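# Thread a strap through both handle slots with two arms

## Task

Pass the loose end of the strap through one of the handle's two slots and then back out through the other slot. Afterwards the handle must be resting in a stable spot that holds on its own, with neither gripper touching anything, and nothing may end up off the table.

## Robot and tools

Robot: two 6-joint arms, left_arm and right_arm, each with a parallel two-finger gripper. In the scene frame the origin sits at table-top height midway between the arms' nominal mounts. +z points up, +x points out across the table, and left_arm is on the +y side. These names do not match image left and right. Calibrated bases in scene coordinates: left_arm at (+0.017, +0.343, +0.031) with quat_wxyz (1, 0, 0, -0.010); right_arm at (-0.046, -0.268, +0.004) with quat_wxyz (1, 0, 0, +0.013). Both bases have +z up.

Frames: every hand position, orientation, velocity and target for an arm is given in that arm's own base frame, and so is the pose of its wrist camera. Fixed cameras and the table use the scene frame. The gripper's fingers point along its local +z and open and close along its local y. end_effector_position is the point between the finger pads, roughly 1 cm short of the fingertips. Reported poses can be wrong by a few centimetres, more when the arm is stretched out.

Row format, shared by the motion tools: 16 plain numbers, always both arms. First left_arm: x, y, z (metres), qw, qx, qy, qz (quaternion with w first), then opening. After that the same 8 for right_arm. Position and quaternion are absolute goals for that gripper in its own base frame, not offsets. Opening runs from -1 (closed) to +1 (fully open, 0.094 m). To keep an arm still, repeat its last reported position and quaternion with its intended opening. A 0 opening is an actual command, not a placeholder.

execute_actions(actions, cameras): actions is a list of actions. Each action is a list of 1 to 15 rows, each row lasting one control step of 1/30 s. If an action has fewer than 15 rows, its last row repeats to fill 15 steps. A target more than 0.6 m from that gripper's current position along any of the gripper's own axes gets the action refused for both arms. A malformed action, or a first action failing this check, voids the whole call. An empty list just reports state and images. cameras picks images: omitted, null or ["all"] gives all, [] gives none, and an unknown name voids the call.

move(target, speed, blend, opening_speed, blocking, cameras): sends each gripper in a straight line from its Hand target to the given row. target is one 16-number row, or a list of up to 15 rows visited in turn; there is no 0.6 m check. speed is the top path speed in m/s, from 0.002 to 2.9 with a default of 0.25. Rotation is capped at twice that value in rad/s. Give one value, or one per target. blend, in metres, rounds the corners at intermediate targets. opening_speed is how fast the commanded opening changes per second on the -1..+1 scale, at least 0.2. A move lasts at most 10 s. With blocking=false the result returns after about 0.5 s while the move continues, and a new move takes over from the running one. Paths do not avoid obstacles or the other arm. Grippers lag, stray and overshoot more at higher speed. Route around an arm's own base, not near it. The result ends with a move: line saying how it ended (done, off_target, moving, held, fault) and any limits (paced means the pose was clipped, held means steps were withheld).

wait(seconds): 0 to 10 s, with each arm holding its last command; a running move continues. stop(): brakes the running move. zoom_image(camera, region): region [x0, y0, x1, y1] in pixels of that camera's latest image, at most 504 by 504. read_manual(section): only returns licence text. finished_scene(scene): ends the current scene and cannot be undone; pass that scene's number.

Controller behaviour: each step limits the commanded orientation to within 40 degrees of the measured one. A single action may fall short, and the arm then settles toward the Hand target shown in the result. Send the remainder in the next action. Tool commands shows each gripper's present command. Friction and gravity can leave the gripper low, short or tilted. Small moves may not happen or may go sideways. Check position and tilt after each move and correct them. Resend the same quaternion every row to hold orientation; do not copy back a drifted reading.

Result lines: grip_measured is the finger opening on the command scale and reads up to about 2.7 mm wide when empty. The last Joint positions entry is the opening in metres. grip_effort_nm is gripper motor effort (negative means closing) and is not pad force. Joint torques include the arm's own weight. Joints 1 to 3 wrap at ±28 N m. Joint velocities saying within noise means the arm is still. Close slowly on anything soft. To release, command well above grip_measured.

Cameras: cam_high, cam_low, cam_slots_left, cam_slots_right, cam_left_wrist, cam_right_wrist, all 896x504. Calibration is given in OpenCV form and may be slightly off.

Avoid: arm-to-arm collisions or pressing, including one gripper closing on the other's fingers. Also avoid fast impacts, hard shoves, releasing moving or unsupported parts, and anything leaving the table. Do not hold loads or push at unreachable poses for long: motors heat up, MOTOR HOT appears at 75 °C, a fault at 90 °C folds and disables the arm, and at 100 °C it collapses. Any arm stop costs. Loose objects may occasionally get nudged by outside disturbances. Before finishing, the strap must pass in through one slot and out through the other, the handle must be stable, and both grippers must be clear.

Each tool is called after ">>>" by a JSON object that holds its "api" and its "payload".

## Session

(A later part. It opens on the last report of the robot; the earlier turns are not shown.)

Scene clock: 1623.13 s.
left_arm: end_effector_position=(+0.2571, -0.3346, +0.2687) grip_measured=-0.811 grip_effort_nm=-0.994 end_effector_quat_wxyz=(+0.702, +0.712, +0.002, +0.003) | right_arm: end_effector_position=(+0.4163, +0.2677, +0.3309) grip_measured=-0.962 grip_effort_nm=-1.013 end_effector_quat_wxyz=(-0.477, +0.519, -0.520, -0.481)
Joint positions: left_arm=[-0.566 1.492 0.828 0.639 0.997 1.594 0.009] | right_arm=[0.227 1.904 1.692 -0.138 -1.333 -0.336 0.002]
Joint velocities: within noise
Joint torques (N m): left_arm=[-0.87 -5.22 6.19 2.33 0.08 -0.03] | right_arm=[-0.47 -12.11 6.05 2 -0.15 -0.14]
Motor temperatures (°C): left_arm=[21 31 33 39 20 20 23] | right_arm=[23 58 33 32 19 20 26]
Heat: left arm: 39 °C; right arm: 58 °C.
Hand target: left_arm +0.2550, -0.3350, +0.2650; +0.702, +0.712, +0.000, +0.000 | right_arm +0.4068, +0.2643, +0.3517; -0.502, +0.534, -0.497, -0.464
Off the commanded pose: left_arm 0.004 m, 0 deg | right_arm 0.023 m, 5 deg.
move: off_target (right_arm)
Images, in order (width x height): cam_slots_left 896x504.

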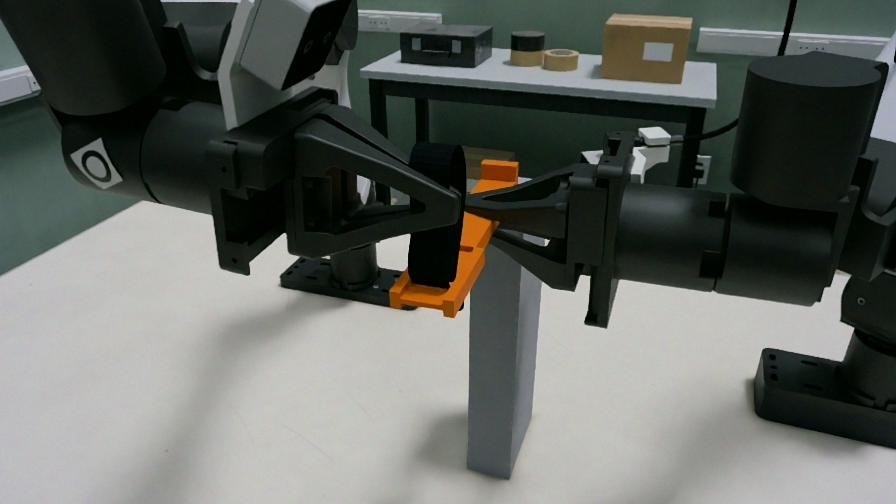

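>>> {"api": "move", "payload": {"target": [0.255,-0.335,0.265,0.7019,0.7123,0,0,-0.9,0.408,0.2642,0.352,0.5204,-0.5488,0.4787,0.4461,-1.0], "speed": 0.03, "cameras": ["cam_slots_left"]}}

>>> {"api": "zoom_image", "payload": {"camera": "cam_slots_left", "region": [390, 230, 470, 310]}}

Scene clock: 1637.77 s.
left_arm: end_effector_position=(+0.2571, -0.3346, +0.2687) grip_measured=-0.811 grip_effort_nm=-0.999 end_effector_quat_wxyz=(+0.702, +0.712, +0.002, +0.003) | right_arm: end_effector_position=(+0.4167, +0.2678, +0.3318) grip_measured=-0.962 grip_effort_nm=-1.013 end_effector_quat_wxyz=(-0.493, +0.535, -0.503, -0.466)
Joint positions: left_arm=[-0.566 1.492 0.828 0.639 0.997 1.594 0.009] | right_arm=[0.227 1.904 1.691 -0.129 -1.333 -0.392 0.002]
Joint velocities: within noise
Joint torques (N m): left_arm=[-0.85 -4.9 6.17 2.31 0.04 -0.04] | right_arm=[-0.49 -12 5.93 2.03 -0.12 -0.23]
Motor temperatures (°C): left_arm=[21 31 33 40 20 20 23] | right_arm=[23 61 33 31 19 20 26]
Heat: left arm: 40 °C; right arm: 61 °C.
Hand target: left_arm +0.2550, -0.3350, +0.2650; +0.702, +0.712, +0.000, +0.000 | right_arm +0.4079, +0.2643, +0.3516; -0.519, +0.550, -0.479, -0.446
Off the commanded pose: left_arm 0.004 m, 0 deg | right_arm 0.022 m, 5 deg.
move: off_target (right_arm)
Images, in order (width x height): cam_slots_left 896x504.

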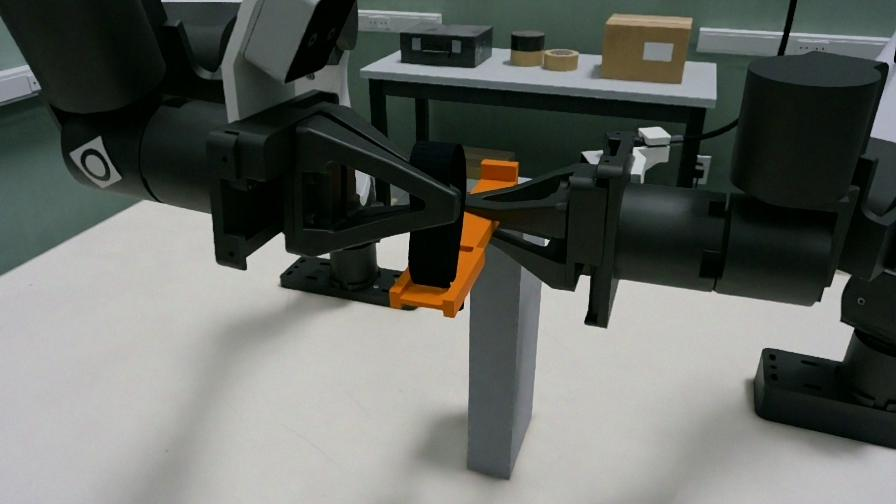

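Scaled by 6.300 from the camera's 896x504 image, which has a finer 1280x720 frame.

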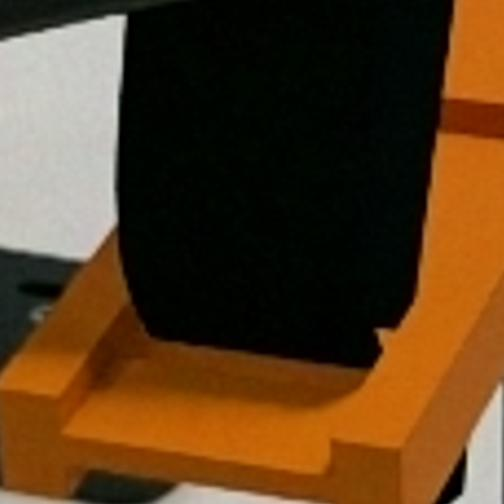

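>>> {"api": "move", "payload": {"target": [0.255,-0.335,0.265,0.7019,0.7123,0,0,-0.9,0.408,0.2625,0.351,0.5204,-0.5488,0.4787,0.4461,-1.0], "speed": 0.03, "cameras": ["cam_slots_left"]}}

>>> {"api": "zoom_image", "payload": {"camera": "cam_slots_left", "region": [390, 230, 470, 310]}}

Scene clock: 1646.83 s.
left_arm: end_effector_position=(+0.2571, -0.3346, +0.2687) grip_measured=-0.811 grip_effort_nm=-0.994 end_effector_quat_wxyz=(+0.702, +0.712, +0.002, +0.003) | right_arm: end_effector_position=(+0.4161, +0.2676, +0.3304) grip_measured=-0.962 grip_effort_nm=-1.013 end_effector_quat_wxyz=(-0.494, +0.536, -0.502, -0.465)
Joint positions: left_arm=[-0.566 1.492 0.828 0.639 0.997 1.594 0.009] | right_arm=[0.227 1.901 1.684 -0.127 -1.333 -0.398 0.002]
Joint velocities: within noise
Joint torques (N m): left_arm=[-0.75 -5.23 6.01 2.33 0.07 -0.02] | right_arm=[-0.81 -12.01 6.11 2 -0.18 -0.19]
Motor temperatures (°C): left_arm=[21 31 33 40 20 20 23] | right_arm=[23 62 33 32 19 20 26]
Heat: left arm: 40 °C; right arm: 62 °C.
Hand target: left_arm +0.2550, -0.3350, +0.2650; +0.702, +0.712, +0.000, +0.000 | right_arm +0.4080, +0.2627, +0.3506; -0.519, +0.550, -0.479, -0.446
Off the commanded pose: left_arm 0.004 m, 0 deg | right_arm 0.023 m, 5 deg.
move: off_target (right_arm)
Images, in order (width x height): cam_slots_left 896x504.

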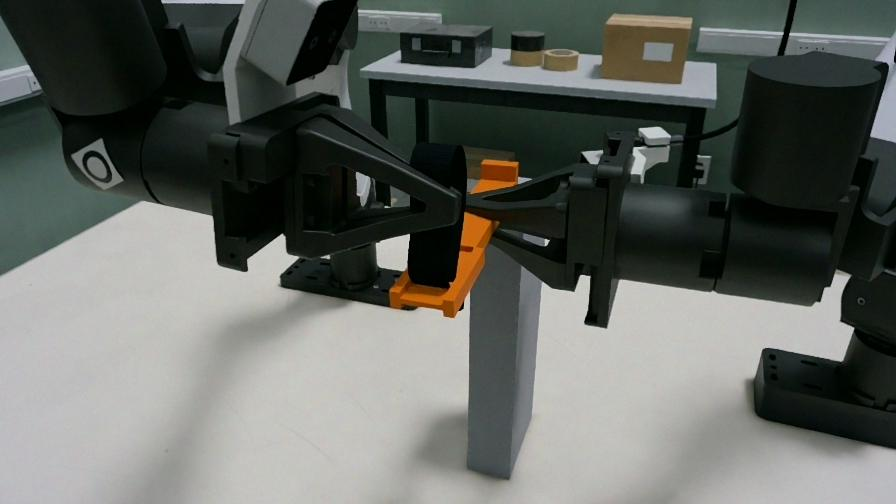

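Scaled by 6.300 from the camera's 896x504 image, which has a finer 1280x720 frame.

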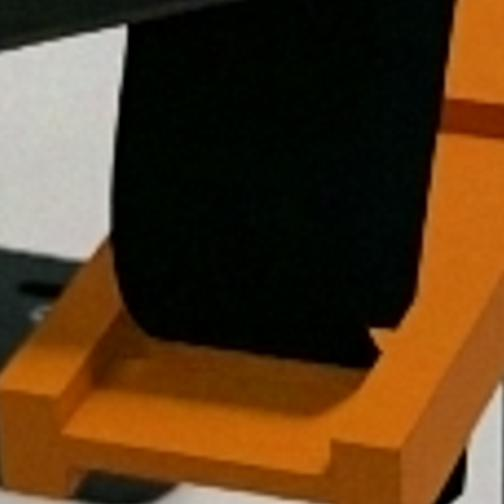

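>>> {"api": "move", "payload": {"target": [0.255,-0.335,0.265,0.7019,0.7123,0,0,-0.9,0.410,0.2598,0.352,0.5204,-0.5488,0.4787,0.4461,-1.0], "speed": 0.03, "cameras": ["cam_slots_left"]}}

>>> {"api": "zoom_image", "payload": {"camera": "cam_slots_left", "region": [390, 230, 470, 310]}}

Scene clock: 1652.60 s.
left_arm: end_effector_position=(+0.2571, -0.3346, +0.2687) grip_measured=-0.811 grip_effort_nm=-0.994 end_effector_quat_wxyz=(+0.702, +0.712, +0.002, +0.003) | right_arm: end_effector_position=(+0.4182, +0.2641, +0.3307) grip_measured=-0.962 grip_effort_nm=-1.018 end_effector_quat_wxyz=(+0.497, -0.535, +0.503, +0.462)
Joint positions: left_arm=[-0.566 1.492 0.828 0.639 0.997 1.594 0.009] | right_arm=[0.219 1.901 1.684 -0.126 -1.333 -0.401 0.002]
Joint velocities: within noise
Joint torques (N m): left_arm=[-0.76 -5.22 5.9 2.33 0.02 -0.02] | right_arm=[-0.58 -11.49 7.1 1.95 -0.25 -0.16]
Motor temperatures (°C): left_arm=[21 31 33 40 20 20 23] | right_arm=[23 60 33 33 19 20 26]
Heat: left arm: 40 °C; right arm: 60 °C.
Hand target: left_arm +0.2550, -0.3350, +0.2650; +0.702, +0.712, +0.000, +0.000 | right_arm +0.4098, +0.2600, +0.3516; +0.520, -0.549, +0.479, +0.446
Off the commanded pose: left_arm 0.004 m, 0 deg | right_arm 0.023 m, 5 deg.
move: off_target (right_arm)
Images, in order (width x height): cam_slots_left 896x504.

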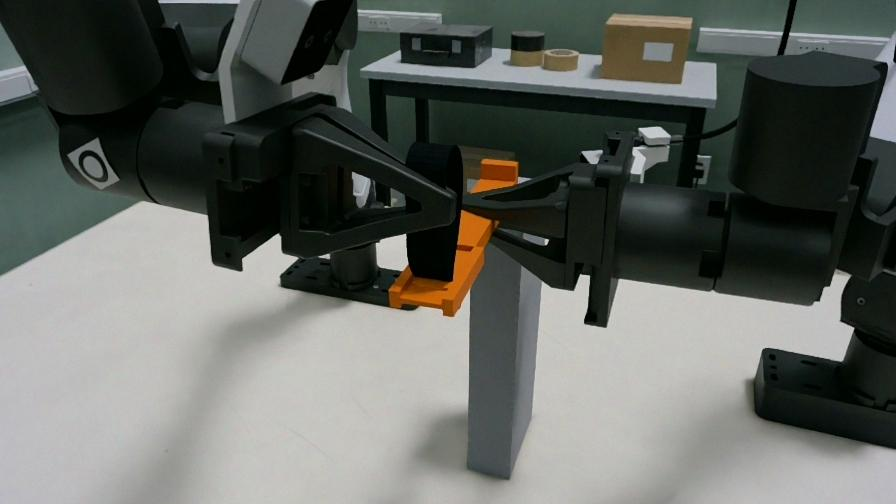

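Scaled by 6.300 from the camera's 896x504 image, which has a finer 1280x720 frame.

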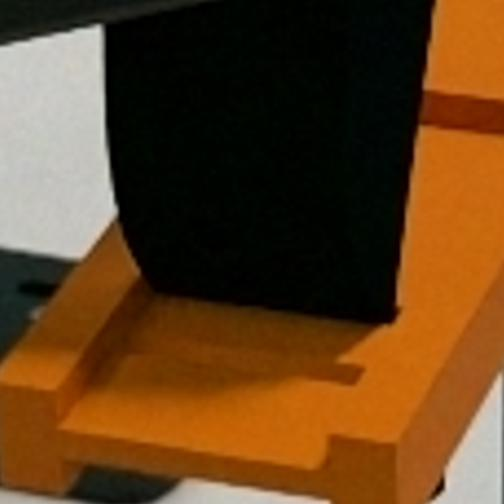

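>>> {"api": "move", "payload": {"target": [0.255,-0.335,0.265,0.7019,0.7123,0,0,-0.9,0.404,0.2690,0.373,0.5034,-0.5329,0.4966,0.4649,-1.0], "speed": 0.04, "cameras": ["cam_slots_left"]}}

>>> {"api": "zoom_image", "payload": {"camera": "cam_slots_left", "region": [390, 230, 470, 310]}}

Scene clock: 1664.53 s.
left_arm: end_effector_position=(+0.2571, -0.3346, +0.2687) grip_measured=-0.811 grip_effort_nm=-0.994 end_effector_quat_wxyz=(+0.702, +0.712, +0.002, +0.003) | right_arm: end_effector_position=(+0.4139, +0.2688, +0.3402) grip_measured=-0.962 grip_effort_nm=-1.018 end_effector_quat_wxyz=(+0.482, -0.520, +0.517, +0.480)
Joint positions: left_arm=[-0.566 1.492 0.828 0.639 0.997 1.594 0.009] | right_arm=[0.231 1.892 1.702 -0.133 -1.329 -0.319 0.002]
Joint velocities: within noise
Joint torques (N m): left_arm=[-0.66 -5.3 5.97 2.35 0.09 -0.05] | right_arm=[0.38 -11.78 10.73 1.63 -0.06 0.06]
Motor temperatures (°C): left_arm=[21 31 33 41 20 20 23] | right_arm=[23 57 34 33 19 20 26]
Heat: left arm: 41 °C; right arm: 57 °C.
Hand target: left_arm +0.2550, -0.3350, +0.2650; +0.702, +0.712, +0.000, +0.000 | right_arm +0.4029, +0.2686, +0.3722; +0.504, -0.533, +0.496, +0.465
Off the commanded pose: left_arm 0.004 m, 0 deg | right_arm 0.034 m, 4 deg.
move: off_target (right_arm)
Images, in order (width x height): cam_slots_left 896x504.

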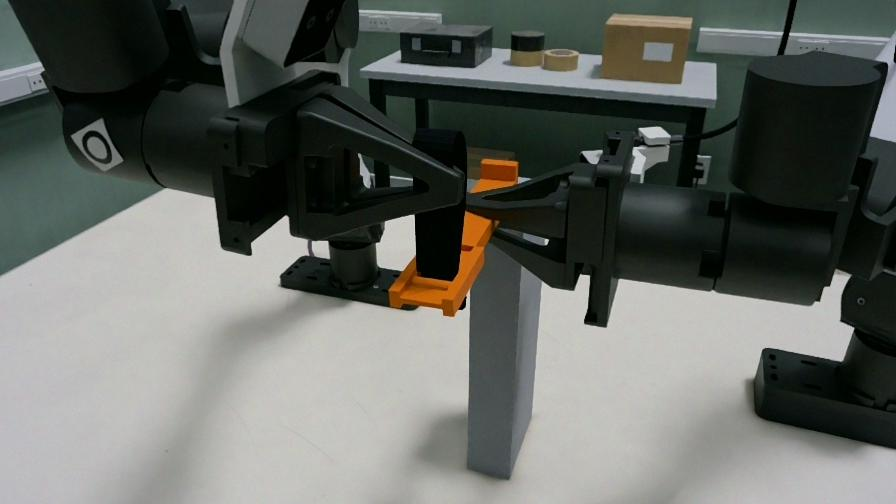

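Scaled by 6.300 from the camera's 896x504 image, which has a finer 1280x720 frame.

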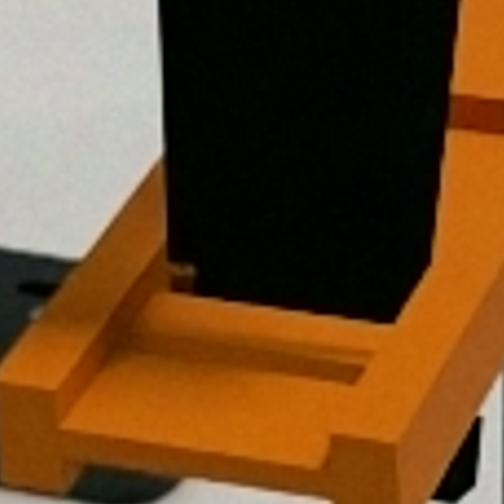

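>>> {"api": "move", "payload": {"target": [0.255,-0.335,0.265,0.7019,0.7123,0,0,-0.9,0.404,0.2614,0.373,0.5204,-0.5488,0.4787,0.4461,-1.0], "speed": 0.04, "cameras": ["cam_slots_left"]}}

>>> {"api": "zoom_image", "payload": {"camera": "cam_slots_left", "region": [390, 230, 470, 310]}}

Scene clock: 1685.50 s.
left_arm: end_effector_position=(+0.2571, -0.3346, +0.2687) grip_measured=-0.811 grip_effort_nm=-0.999 end_effector_quat_wxyz=(+0.702, +0.712, +0.002, +0.003) | right_arm: end_effector_position=(+0.4150, +0.2667, +0.3392) grip_measured=-0.962 grip_effort_nm=-1.013 end_effector_quat_wxyz=(+0.493, -0.532, +0.507, +0.466)
Joint positions: left_arm=[-0.566 1.492 0.828 0.639 0.997 1.594 0.009] | right_arm=[0.226 1.892 1.702 -0.142 -1.328 -0.375 0.002]
Joint velocities: within noise
Joint torques (N m): left_arm=[-0.8 -5.24 5.96 2.37 0.08 -0.03] | right_arm=[-0.66 -12.37 10.03 1.62 -0.21 -0.19]
Motor temperatures (°C): left_arm=[21 31 33 41 20 20 23] | right_arm=[23 60 36 31 19 20 26]
Heat: left arm: 41 °C; right arm: 60 °C.
Hand target: left_arm +0.2550, -0.3350, +0.2650; +0.702, +0.712, +0.000, +0.000 | right_arm +0.4032, +0.2616, +0.3721; +0.521, -0.548, +0.479, +0.446
Off the commanded pose: left_arm 0.004 m, 0 deg | right_arm 0.036 m, 5 deg.
move: off_target (right_arm)
Images, in order (width x height): cam_slots_left 896x504.

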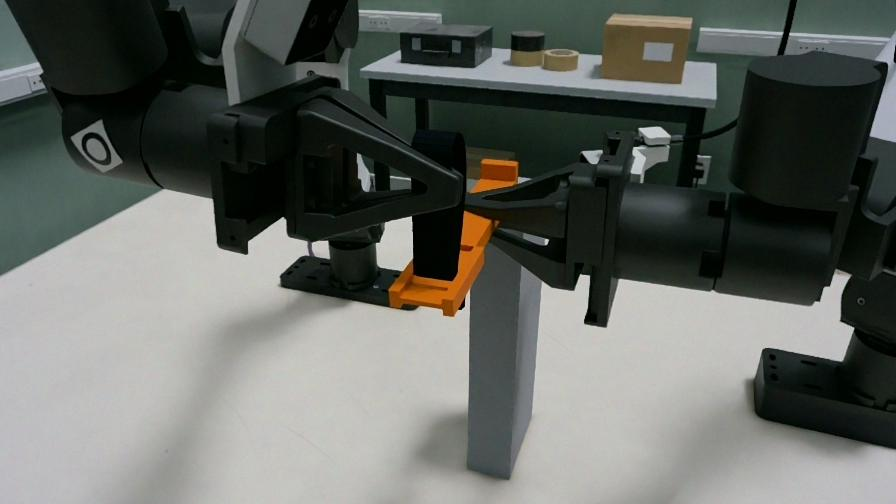

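Scaled by 6.300 from the camera's 896x504 image, which has a finer 1280x720 frame.

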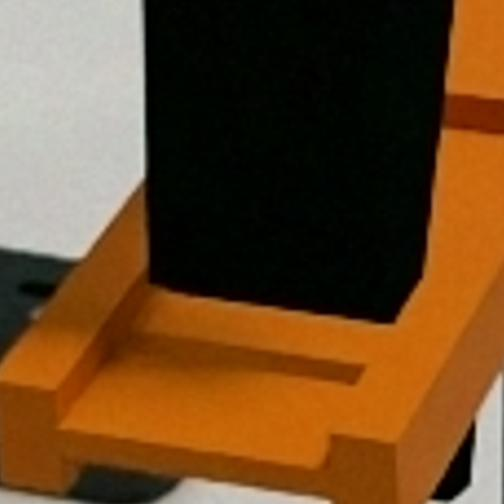

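>>> {"api": "move", "payload": {"target": [0.255,-0.335,0.265,0.7019,0.7123,0,0,-0.9,0.404,0.2590,0.364,0.5267,-0.5546,0.4718,0.4389,-1.0], "speed": 0.04, "cameras": ["cam_slots_left"]}}

>>> {"api": "zoom_image", "payload": {"camera": "cam_slots_left", "region": [390, 230, 470, 310]}}

Scene clock: 1693.07 s.
left_arm: end_effector_position=(+0.2571, -0.3346, +0.2687) grip_measured=-0.811 grip_effort_nm=-0.989 end_effector_quat_wxyz=(+0.702, +0.712, +0.002, +0.003) | right_arm: end_effector_position=(+0.4144, +0.2638, +0.3433) grip_measured=-0.962 grip_effort_nm=-1.018 end_effector_quat_wxyz=(+0.506, -0.541, +0.495, +0.454)
Joint positions: left_arm=[-0.566 1.492 0.828 0.639 0.997 1.594 0.009] | right_arm=[0.22 1.882 1.702 -0.143 -1.328 -0.414 0.002]
Joint velocities: within noise
Joint torques (N m): left_arm=[-0.62 -5.07 5.98 2.31 0.11 0] | right_arm=[-0.72 -11.66 6.87 1.82 -0.25 -0.16]
Motor temperatures (°C): left_arm=[21 31 33 41 20 20 23] | right_arm=[23 61 37 31 19 20 26]
Heat: left arm: 41 °C; right arm: 61 °C.
Hand target: left_arm +0.2550, -0.3350, +0.2650; +0.702, +0.712, +0.000, +0.000 | right_arm +0.4040, +0.2593, +0.3636; +0.526, -0.555, +0.472, +0.439
Off the commanded pose: left_arm 0.004 m, 0 deg | right_arm 0.024 m, 4 deg.
move: off_target (right_arm)
Images, in order (width x height): cam_slots_left 896x504.

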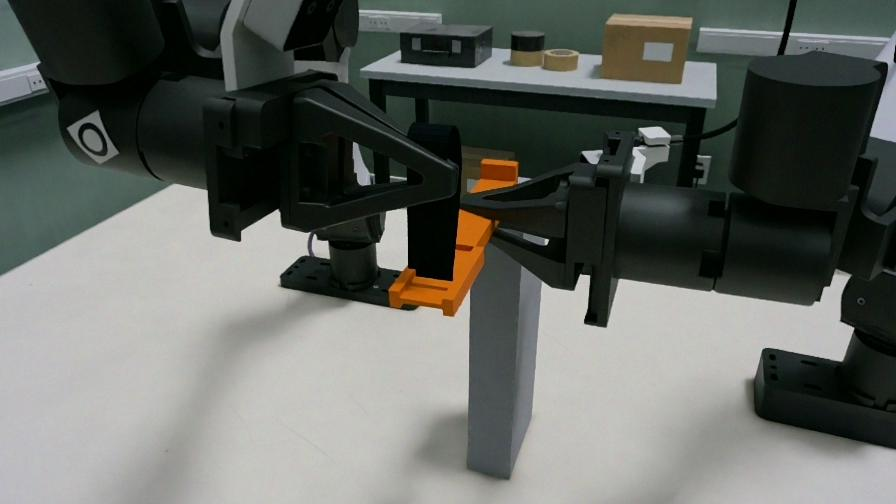

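Scaled by 6.300 from the camera's 896x504 image, which has a finer 1280x720 frame.

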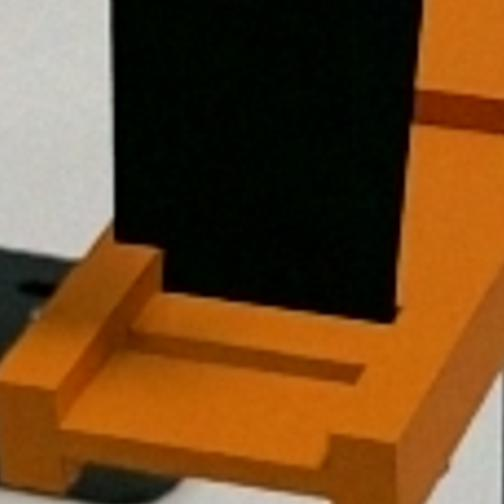

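>>> {"api": "move", "payload": {"target": [0.255,-0.335,0.265,0.7019,0.7123,0,0,-0.9,0.404,0.2590,0.3575,0.5369,-0.5641,0.4603,0.4266,-1.0], "speed": 0.03, "cameras": ["cam_slots_left"]}}

>>> {"api": "zoom_image", "payload": {"camera": "cam_slots_left", "region": [390, 230, 470, 310]}}

Scene clock: 1705.13 s.
left_arm: end_effector_position=(+0.2571, -0.3346, +0.2687) grip_measured=-0.811 grip_effort_nm=-0.989 end_effector_quat_wxyz=(+0.702, +0.712, +0.002, +0.003) | right_arm: end_effector_position=(+0.4138, +0.2637, +0.3361) grip_measured=-0.962 grip_effort_nm=-1.013 end_effector_quat_wxyz=(+0.511, -0.550, +0.488, +0.445)
Joint positions: left_arm=[-0.566 1.492 0.828 0.639 0.997 1.594 0.009] | right_arm=[0.22 1.882 1.682 -0.143 -1.328 -0.463 0.002]
Joint velocities: within noise
Joint torques (N m): left_arm=[-0.79 -5.03 6.05 2.35 0.09 -0.06] | right_arm=[-0.59 -11.97 6.24 2.01 -0.23 -0.18]
Motor temperatures (°C): left_arm=[21 31 33 41 20 20 23] | right_arm=[23 61 36 31 19 20 26]
Heat: left arm: 41 °C; right arm: 61 °C.
Hand target: left_arm +0.2550, -0.3350, +0.2650; +0.702, +0.712, +0.000, +0.000 | right_arm +0.4039, +0.2593, +0.3570; +0.535, -0.565, +0.461, +0.426
Off the commanded pose: left_arm 0.004 m, 0 deg | right_arm 0.024 m, 5 deg.
move: off_target (right_arm)
Images, in order (width x height): cam_slots_left 896x504.

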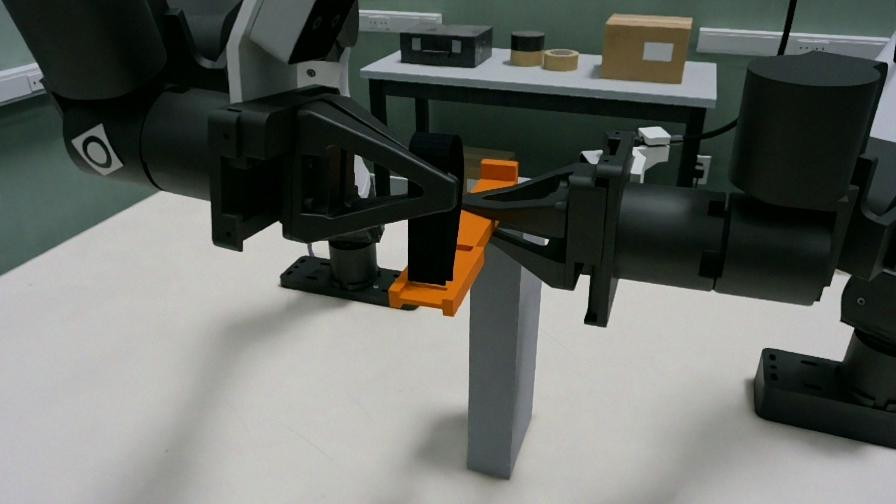

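Scaled by 6.300 from the camera's 896x504 image, which has a finer 1280x720 frame.

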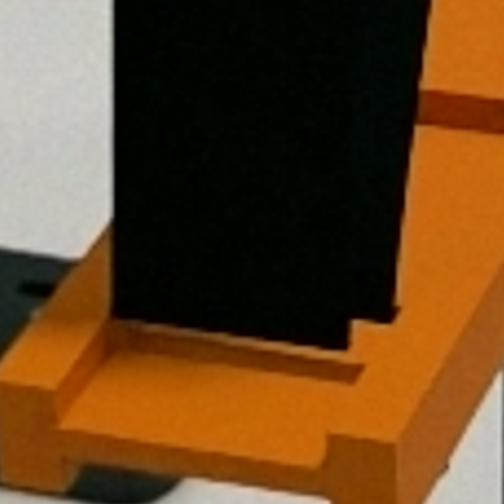

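>>> {"api": "move", "payload": {"target": [0.255,-0.335,0.265,0.7019,0.7123,0,0,-0.9,0.4045,0.2592,0.352,0.5408,-0.5677,0.4556,0.4217,-1.0], "speed": 0.03, "cameras": ["cam_slots_left"]}}

>>> {"api": "zoom_image", "payload": {"camera": "cam_slots_left", "region": [390, 230, 470, 310]}}

Scene clock: 1711.93 s.
left_arm: end_effector_position=(+0.2571, -0.3346, +0.2687) grip_measured=-0.811 grip_effort_nm=-0.989 end_effector_quat_wxyz=(+0.702, +0.712, +0.002, +0.003) | right_arm: end_effector_position=(+0.4135, +0.2636, +0.3306) grip_measured=-0.962 grip_effort_nm=-1.013 end_effector_quat_wxyz=(+0.514, -0.554, +0.484, +0.441)
Joint positions: left_arm=[-0.566 1.492 0.828 0.639 0.997 1.594 0.009] | right_arm=[0.22 1.881 1.662 -0.132 -1.328 -0.484 0.002]
Joint velocities: within noise
Joint torques (N m): left_arm=[-0.83 -4.9 6.15 2.31 0.08 -0.06] | right_arm=[-0.57 -11.81 6.24 2.03 -0.23 -0.18]
Motor temperatures (°C): left_arm=[21 31 33 41 20 20 23] | right_arm=[23 61 35 32 19 20 26]
Heat: left arm: 41 °C; right arm: 61 °C.
Hand target: left_arm +0.2550, -0.3350, +0.2650; +0.702, +0.712, +0.000, +0.000 | right_arm +0.4043, +0.2594, +0.3516; +0.539, -0.569, +0.456, +0.421
Off the commanded pose: left_arm 0.004 m, 0 deg | right_arm 0.024 m, 5 deg.
move: off_target (right_arm)
Images, in order (width x height): cam_slots_left 896x504.

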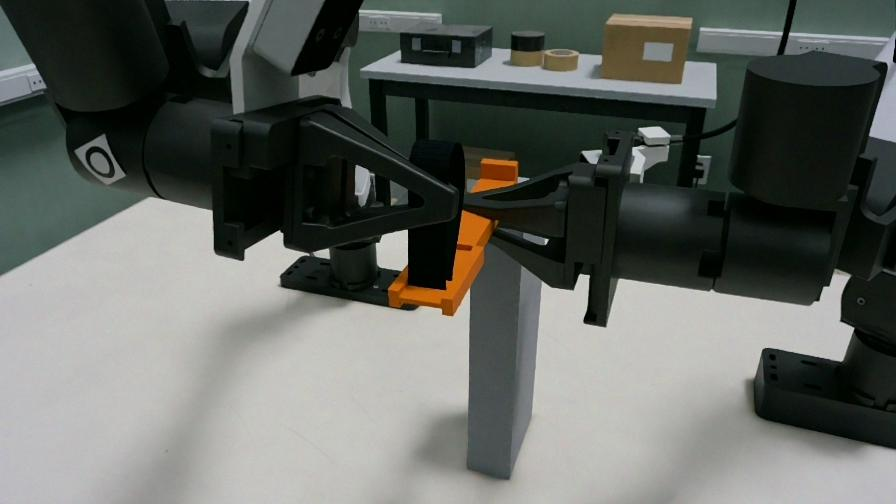

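Scaled by 6.300 from the camera's 896x504 image, which has a finer 1280x720 frame.

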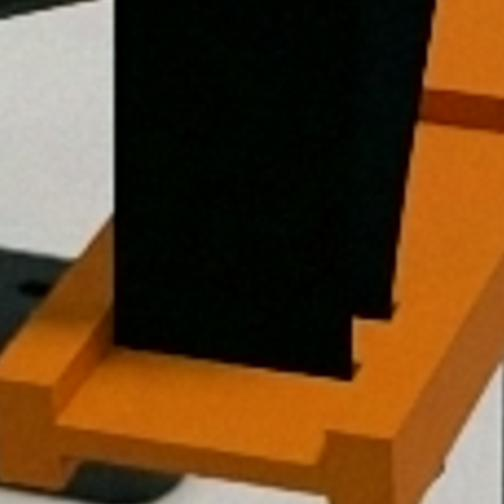

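>>> {"api": "move", "payload": {"target": [0.255,-0.335,0.265,0.7019,0.7123,0,0,-0.9,0.4045,0.2592,0.3405,0.5408,-0.5677,0.4556,0.4217,-1.0], "speed": 0.03, "cameras": ["cam_slots_left"]}}

>>> {"api": "zoom_image", "payload": {"camera": "cam_slots_left", "region": [370, 190, 490, 310]}}

Scene clock: 1718.13 s.
left_arm: end_effector_position=(+0.2571, -0.3346, +0.2687) grip_measured=-0.811 grip_effort_nm=-0.999 end_effector_quat_wxyz=(+0.702, +0.712, +0.002, +0.003) | right_arm: end_effector_position=(+0.4132, +0.2635, +0.3188) grip_measured=-0.962 grip_effort_nm=-1.013 end_effector_quat_wxyz=(+0.515, -0.556, +0.482, +0.439)
Joint positions: left_arm=[-0.566 1.492 0.828 0.639 0.997 1.594 0.009] | right_arm=[0.22 1.881 1.617 -0.091 -1.328 -0.495 0.002]
Joint velocities: within noise
Joint torques (N m): left_arm=[-0.69 -5.23 5.91 2.32 0.05 -0.05] | right_arm=[-0.75 -11.86 6.17 2.06 -0.22 -0.12]
Motor temperatures (°C): left_arm=[21 30 33 41 20 20 23] | right_arm=[23 62 35 32 19 20 26]
Heat: left arm: 41 °C; right arm: 62 °C.
Hand target: left_arm +0.2550, -0.3350, +0.2650; +0.702, +0.712, +0.000, +0.000 | right_arm +0.4043, +0.2594, +0.3401; +0.539, -0.570, +0.456, +0.421
Off the commanded pose: left_arm 0.004 m, 0 deg | right_arm 0.024 m, 5 deg.
move: off_target (right_arm)
Images, in order (width x height): cam_slots_left 896x504.

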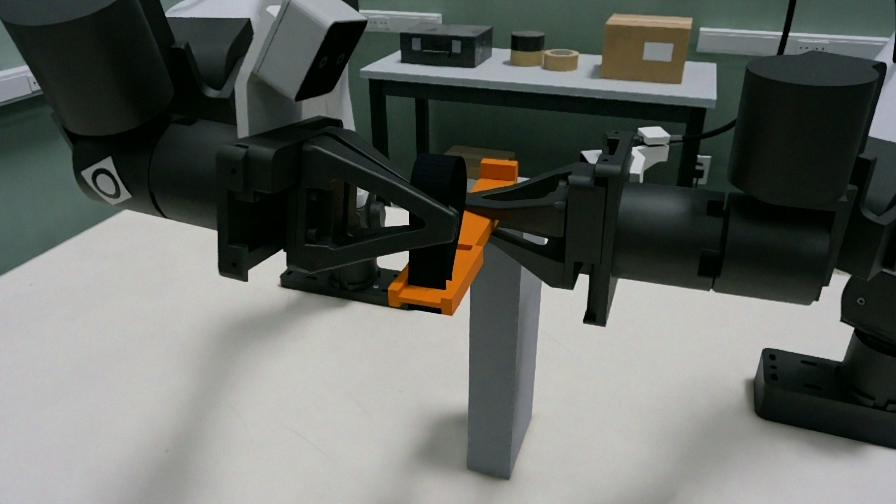

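Scaled by 4.200 from the camera's 896x504 image, which has a finer 1280x720 frame.

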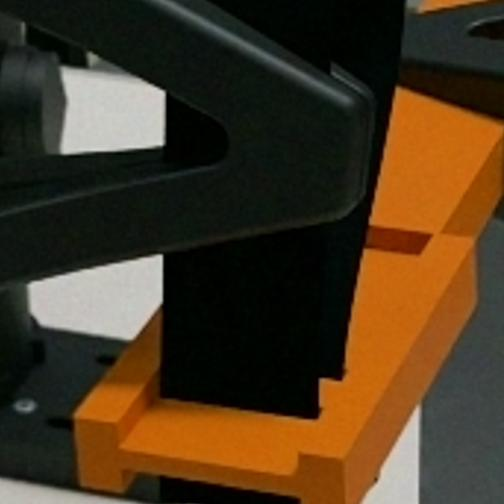

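>>> {"api": "move", "payload": {"target": [[0.255,-0.335,0.265,0.7019,0.7123,0,0,-0.9,0.4045,0.2592,0.3380,0.5408,-0.5677,0.4556,0.4217,-1.0],[0.255,-0.335,0.265,0.7019,0.7123,0,0,-0.9,0.4045,0.2592,0.3382,0.5408,-0.5677,0.4556,0.4217,-0.8]], "speed": 0.03, "opening_speed": 0.3, "cameras": []}}

>>> {"api": "move", "payload": {"target": [0.255,-0.335,0.265,0.7019,0.7123,0,0,-0.9,0.4045,0.2592,0.372,0.5408,-0.5677,0.4556,0.4217,-0.8], "speed": 0.04, "cameras": ["cam_slots_left"]}}

>>> {"api": "zoom_image", "payload": {"camera": "cam_slots_left", "region": [370, 190, 490, 310]}}

Scene clock: 1730.87 s.
left_arm: end_effector_position=(+0.2571, -0.3346, +0.2687) grip_measured=-0.811 grip_effort_nm=-0.999 end_effector_quat_wxyz=(+0.702, +0.712, +0.002, +0.003) | right_arm: end_effector_position=(+0.4133, +0.2636, +0.3163) grip_measured=-0.801 grip_effort_nm=0.090 end_effector_quat_wxyz=(+0.517, -0.557, +0.480, +0.438)
Joint positions: left_arm=[-0.566 1.492 0.828 0.639 0.997 1.594 0.009] | right_arm=[0.22 1.88 1.603 -0.07 -1.328 -0.496 0.009]
Joint velocities: within noise
Joint torques (N m): left_arm=[-0.66 -4.98 6.15 2.35 0.06 -0.04] | right_arm=[-0.58 -11.89 6.17 2.03 -0.23 -0.06]
Motor temperatures (°C): left_arm=[21 30 33 41 20 20 23] | right_arm=[23 63 35 32 19 20 26]
Heat: left arm: 41 °C; right arm: 63 °C.
Hand target: left_arm +0.2550, -0.3350, +0.2650; +0.702, +0.712, +0.000, +0.000 | right_arm +0.4044, +0.2594, +0.3378; +0.539, -0.569, +0.456, +0.421
Off the commanded pose: left_arm 0.004 m, 0 deg | right_arm 0.024 m, 4 deg.
move: off_target (right_arm); target 2's new opening was sent with right_arm's hand 0.024 m and 5 deg from that target
No camera images: "cameras" was empty.

Scene clock: 1732.50 s.
left_arm: end_effector_position=(+0.2571, -0.3346, +0.2687) grip_measured=-0.811 grip_effort_nm=-0.994 end_effector_quat_wxyz=(+0.702, +0.712, +0.002, +0.003) | right_arm: end_effector_position=(+0.4127, +0.2634, +0.3406) grip_measured=-0.801 grip_effort_nm=0.090 end_effector_quat_wxyz=(+0.520, -0.557, +0.478, +0.437)
Joint positions: left_arm=[-0.566 1.492 0.828 0.639 0.997 1.594 0.009] | right_arm=[0.22 1.875 1.684 -0.136 -1.328 -0.48 0.009]
Joint velocities: within noise
Joint torques (N m): left_arm=[-0.79 -4.98 6 2.35 0.06 -0.06] | right_arm=[-0.64 -11.25 10.78 1.62 -0.21 0]
Motor temperatures (°C): left_arm=[21 30 33 41 20 20 23] | right_arm=[23 63 35 32 19 20 26]
Heat: left arm: 41 °C; right arm: 63 °C.
Hand target: left_arm +0.2550, -0.3350, +0.2650; +0.702, +0.712, +0.000, +0.000 | right_arm +0.4036, +0.2592, +0.3711; +0.541, -0.568, +0.455, +0.422
Off the commanded pose: left_arm 0.004 m, 0 deg | right_arm 0.033 m, 4 deg.
move: off_target (right_arm)
Images, in order (width x height): cam_slots_left 896x504.

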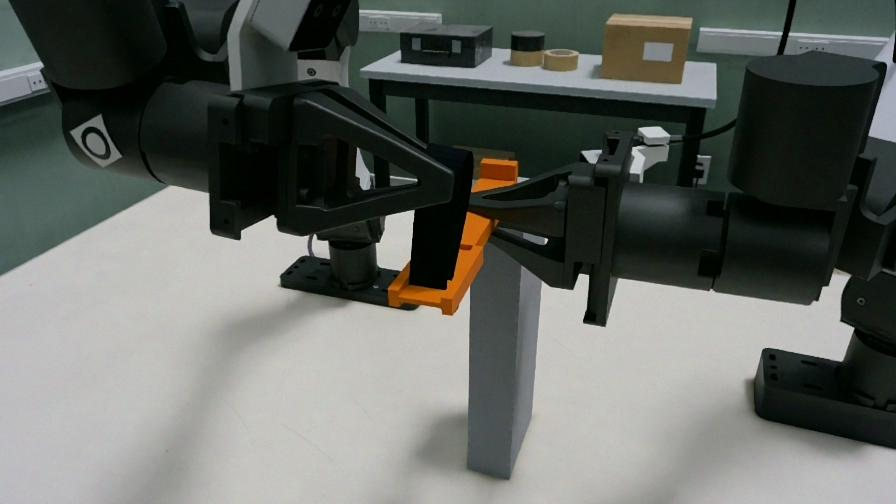

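Scaled by 4.200 from the camera's 896x504 image, which has a finer 1280x720 frame.

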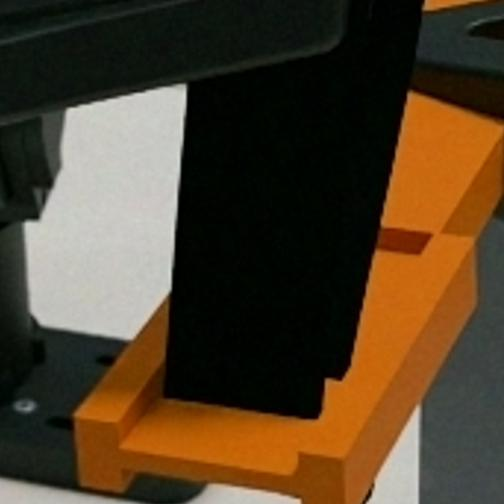

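>>> {"api": "move", "payload": {"target": [0.255,-0.335,0.265,0.7019,0.7123,0,0,-0.9,0.4036,0.2592,0.371,0.5408,-0.5677,0.4556,0.4217,-1.0], "speed": 0.03, "opening_speed": 0.4, "cameras": []}}

>>> {"api": "move", "payload": {"target": [0.255,-0.335,0.265,0.7019,0.7123,0,0,-0.9,0.4050,0.2592,0.3385,0.5408,-0.5677,0.4556,0.4217,-1.0], "speed": 0.04, "cameras": ["cam_slots_left"]}}

>>> {"api": "zoom_image", "payload": {"camera": "cam_slots_left", "region": [370, 200, 490, 320]}}

Scene clock: 1738.83 s.
left_arm: end_effector_position=(+0.2571, -0.3346, +0.2687) grip_measured=-0.811 grip_effort_nm=-0.989 end_effector_quat_wxyz=(+0.702, +0.712, +0.002, +0.003) | right_arm: end_effector_position=(+0.4127, +0.2634, +0.3405) grip_measured=-0.961 grip_effort_nm=-0.984 end_effector_quat_wxyz=(+0.519, -0.556, +0.479, +0.438)
Joint positions: left_arm=[-0.566 1.492 0.828 0.639 0.997 1.594 0.009] | right_arm=[0.22 1.875 1.685 -0.138 -1.328 -0.48 0.002]
Joint velocities: within noise
Joint torques (N m): left_arm=[-0.62 -5.27 5.86 2.3 0.05 -0.01] | right_arm=[-0.57 -11.56 10.1 1.65 -0.19 -0.01]
Motor temperatures (°C): left_arm=[21 30 33 41 20 20 23] | right_arm=[23 63 36 31 19 20 25]
Heat: left arm: 41 °C; right arm: 63 °C.
Hand target: left_arm +0.2550, -0.3350, +0.2650; +0.702, +0.712, +0.000, +0.000 | right_arm +0.4028, +0.2592, +0.3703; +0.541, -0.568, +0.455, +0.422
Off the commanded pose: left_arm 0.004 m, 0 deg | right_arm 0.032 m, 4 deg.
move: off_target (right_arm)
No camera images: "cameras" was empty.

Scene clock: 1740.47 s.
left_arm: end_effector_position=(+0.2571, -0.3346, +0.2687) grip_measured=-0.811 grip_effort_nm=-0.994 end_effector_quat_wxyz=(+0.702, +0.712, +0.002, +0.003) | right_arm: end_effector_position=(+0.4122, +0.2633, +0.3200) grip_measured=-0.962 grip_effort_nm=-1.018 end_effector_quat_wxyz=(+0.518, -0.558, +0.479, +0.437)
Joint positions: left_arm=[-0.566 1.492 0.828 0.639 0.997 1.594 0.009] | right_arm=[0.22 1.875 1.61 -0.08 -1.328 -0.495 0.002]
Joint velocities: within noise
Joint torques (N m): left_arm=[-0.9 -5.14 6.01 2.33 0.12 -0.04] | right_arm=[-0.69 -11.19 6.13 2.02 -0.23 -0.08]
Motor temperatures (°C): left_arm=[21 30 33 41 20 20 23] | right_arm=[23 63 36 31 19 20 25]
Heat: left arm: 41 °C; right arm: 63 °C.
Hand target: left_arm +0.2550, -0.3350, +0.2650; +0.702, +0.712, +0.000, +0.000 | right_arm +0.4048, +0.2594, +0.3381; +0.539, -0.569, +0.456, +0.421
Off the commanded pose: left_arm 0.004 m, 0 deg | right_arm 0.020 m, 4 deg.
move: off_target (right_arm)
Images, in order (width x height): cam_slots_left 896x504.

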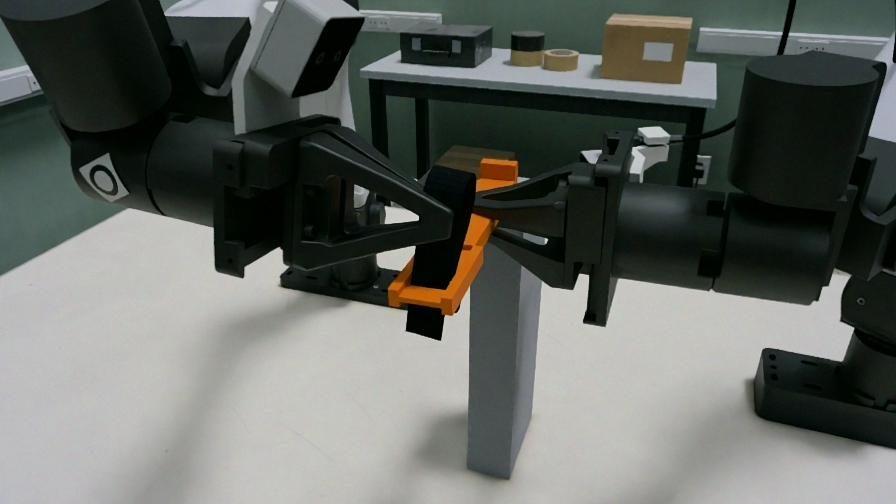

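Scaled by 4.200 from the camera's 896x504 image, which has a finer 1280x720 frame.

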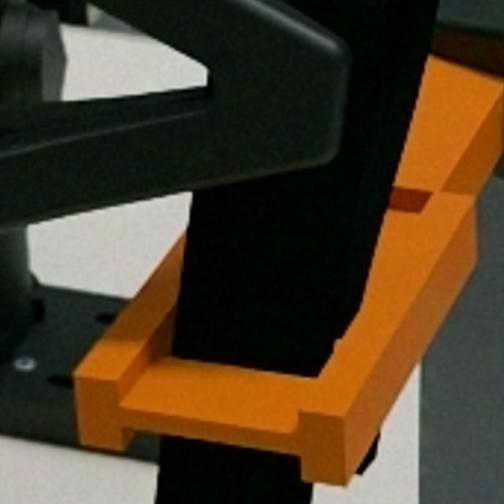

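>>> {"api": "move", "payload": {"target": [0.255,-0.335,0.265,0.7019,0.7123,0,0,-0.9,0.4048,0.2594,0.3381,0.5408,-0.5677,0.4556,0.4217,-0.7], "speed": 0.03, "opening_speed": 0.4, "cameras": []}}

>>> {"api": "move", "payload": {"target": [[0.255,-0.335,0.265,0.7019,0.7123,0,0,-0.9,0.405,0.175,0.342,0.5408,-0.5677,0.4556,0.4217,-0.7],[0.255,-0.335,0.265,0.7019,0.7123,0,0,-0.9,0.25,0.05,0.30,0.629,-0.361,0.605,0.330,-0.7]], "speed": [0.08,0.2], "cameras": []}}

>>> {"api": "move", "payload": {"target": [[0.255,-0.335,0.345,0.7019,0.7123,0,0,-0.9,0.25,0.05,0.30,0.629,-0.361,0.605,0.330,-0.7],[0.35,-0.335,0.36,0.7019,0.7123,0,0,-0.9,0.25,0.05,0.30,0.629,-0.361,0.605,0.330,-0.7]], "speed": 0.1, "cameras": []}}

>>> {"api": "move", "payload": {"target": [0.35,-0.335,0.36,0.4963,0.5037,0.4963,-0.5037,-0.9,0.25,0.05,0.30,0.629,-0.361,0.605,0.330,-0.7], "speed": 0.14, "cameras": ["cam_slots_left"]}}

Scene clock: 1750.83 s.
left_arm: end_effector_position=(+0.2571, -0.3346, +0.2687) grip_measured=-0.811 grip_effort_nm=-0.999 end_effector_quat_wxyz=(+0.702, +0.712, +0.002, +0.003) | right_arm: end_effector_position=(+0.4125, +0.2634, +0.3209) grip_measured=-0.701 grip_effort_nm=0.090 end_effector_quat_wxyz=(+0.520, -0.559, +0.477, +0.436)
Joint positions: left_arm=[-0.566 1.492 0.828 0.639 0.997 1.594 0.009] | right_arm=[0.22 1.875 1.61 -0.072 -1.328 -0.495 0.014]
Joint velocities: within noise
Joint torques (N m): left_arm=[-0.66 -5.19 6.04 2.36 0.09 -0.01] | right_arm=[-0.66 -11.29 5.75 2.07 -0.21 -0.03]
Motor temperatures (°C): left_arm=[21 30 33 41 20 20 23] | right_arm=[23 62 36 32 19 20 26]
Heat: left arm: 41 °C; right arm: 62 °C.
Hand target: left_arm +0.2550, -0.3350, +0.2650; +0.702, +0.712, +0.000, +0.000 | right_arm +0.4048, +0.2596, +0.3377; +0.539, -0.569, +0.456, +0.421
Off the commanded pose: left_arm 0.004 m, 0 deg | right_arm 0.019 m, 4 deg.
move: off_target (right_arm)
No camera images: "cameras" was empty.

Scene clock: 1754.13 s.
left_arm: end_effector_position=(+0.2571, -0.3346, +0.2687) grip_measured=-0.811 grip_effort_nm=-0.989 end_effector_quat_wxyz=(+0.702, +0.712, +0.002, +0.003) | right_arm: end_effector_position=(+0.2538, +0.0492, +0.2984) grip_measured=-0.701 grip_effort_nm=0.090 end_effector_quat_wxyz=(+0.621, -0.356, +0.618, +0.326)
Joint positions: left_arm=[-0.566 1.492 0.828 0.639 0.997 1.594 0.009] | right_arm=[-0.535 0.975 0.759 -0.307 -1.537 -0.561 0.014]
Joint velocities: within noise
Joint torques (N m): left_arm=[-0.8 -5.11 6.06 2.35 0.04 -0.06] | right_arm=[-0.59 -2.45 6.02 1.68 -0.46 0.03]
Motor temperatures (°C): left_arm=[21 30 33 41 20 20 23] | right_arm=[23 61 35 32 19 20 25]
Heat: left arm: 41 °C; right arm: 61 °C.
Hand target: left_arm +0.2550, -0.3350, +0.2650; +0.702, +0.712, +0.000, +0.000 | right_arm +0.2501, +0.0503, +0.3000; +0.625, -0.362, +0.610, +0.326
Off the commanded pose: left_arm 0.004 m, 0 deg | right_arm 0.004 m, 2 deg.
joint sent to its limit (right arm) — joint 5 (wrist yaw), lower limit. The joint targets still meet the commanded pose.
move: done
No camera images: "cameras" was empty.

Scene clock: 1756.63 s.
left_arm: end_effector_position=(+0.3507, -0.3349, +0.3488) grip_measured=-0.811 grip_effort_nm=-0.999 end_effector_quat_wxyz=(+0.698, +0.716, +0.018, -0.005) | right_arm: end_effector_position=(+0.2537, +0.0493, +0.2985) grip_measured=-0.701 grip_effort_nm=0.095 end_effector_quat_wxyz=(+0.620, -0.355, +0.618, +0.327)
Joint positions: left_arm=[-0.439 1.717 1.409 0.249 1.114 1.592 0.009] | right_arm=[-0.535 0.975 0.759 -0.307 -1.538 -0.559 0.014]
Joint velocities: within noise
Joint torques (N m): left_arm=[-0.46 -7.38 11.03 2.03 0.25 0.03] | right_arm=[-0.68 -2.41 5.97 1.66 -0.44 0]
Motor temperatures (°C): left_arm=[21 30 33 41 20 20 23] | right_arm=[23 59 35 32 19 20 25]
Heat: left arm: 41 °C; right arm: 59 °C.
Hand target: left_arm +0.3498, -0.3348, +0.3597; +0.702, +0.712, +0.000, +0.000 | right_arm +0.2501, +0.0502, +0.3000; +0.625, -0.362, +0.610, +0.326
Off the commanded pose: left_arm 0.011 m, 2 deg | right_arm 0.004 m, 2 deg.
joint sent to its limit (right arm) — joint 5 (wrist yaw), lower limit. The joint targets still meet the commanded pose.
move: off_target (left_arm)
No camera images: "cameras" was empty.

Scene clock: 1762.97 s.
left_arm: end_effector_position=(+0.3484, -0.3358, +0.3495) grip_measured=-0.812 grip_effort_nm=-0.994 end_effector_quat_wxyz=(+0.485, +0.498, +0.512, -0.505) | right_arm: end_effector_position=(+0.2536, +0.0493, +0.2985) grip_measured=-0.701 grip_effort_nm=0.090 end_effector_quat_wxyz=(+0.620, -0.356, +0.618, +0.327)
Joint positions: left_arm=[-0.439 1.725 1.412 0.266 1.138 0.008 0.009] | right_arm=[-0.535 0.975 0.759 -0.307 -1.539 -0.559 0.014]
Joint velocities: within noise
Joint torques (N m): left_arm=[-0.2 -7.21 9.84 2.49 0.19 -0.05] | right_arm=[-0.58 -2.43 5.97 1.68 -0.43 0.02]
Motor temperatures (°C): left_arm=[21 31 34 40 20 20 23] | right_arm=[23 55 35 32 19 20 25]
Heat: left arm: 40 °C; right arm: 55 °C.
Hand target: left_arm +0.3497, -0.3348, +0.3597; +0.496, +0.504, +0.497, -0.503 | right_arm +0.2501, +0.0502, +0.3000; +0.625, -0.362, +0.610, +0.326
Off the commanded pose: left_arm 0.011 m, 2 deg | right_arm 0.004 m, 2 deg.
joint sent to its limit (right arm) — joint 5 (wrist yaw), lower limit. The joint targets still meet the commanded pose.
move: off_target (left_arm)
Images, in order (width x height): cam_slots_left 896x504.

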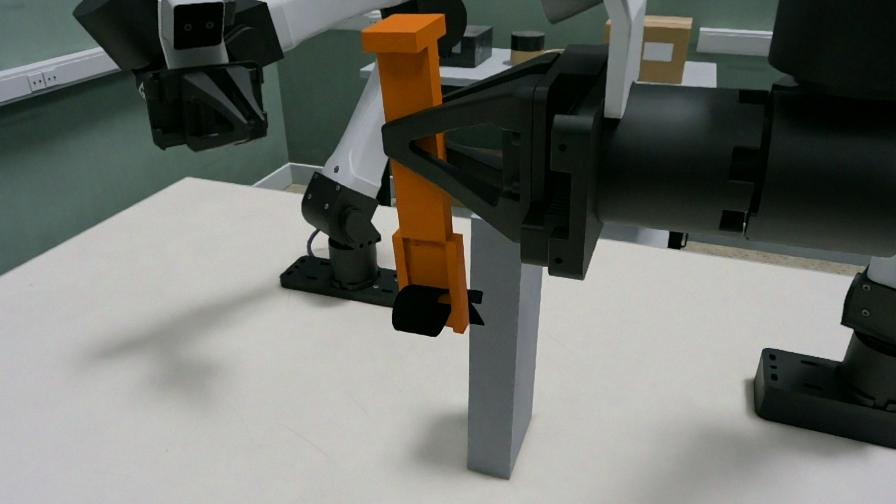

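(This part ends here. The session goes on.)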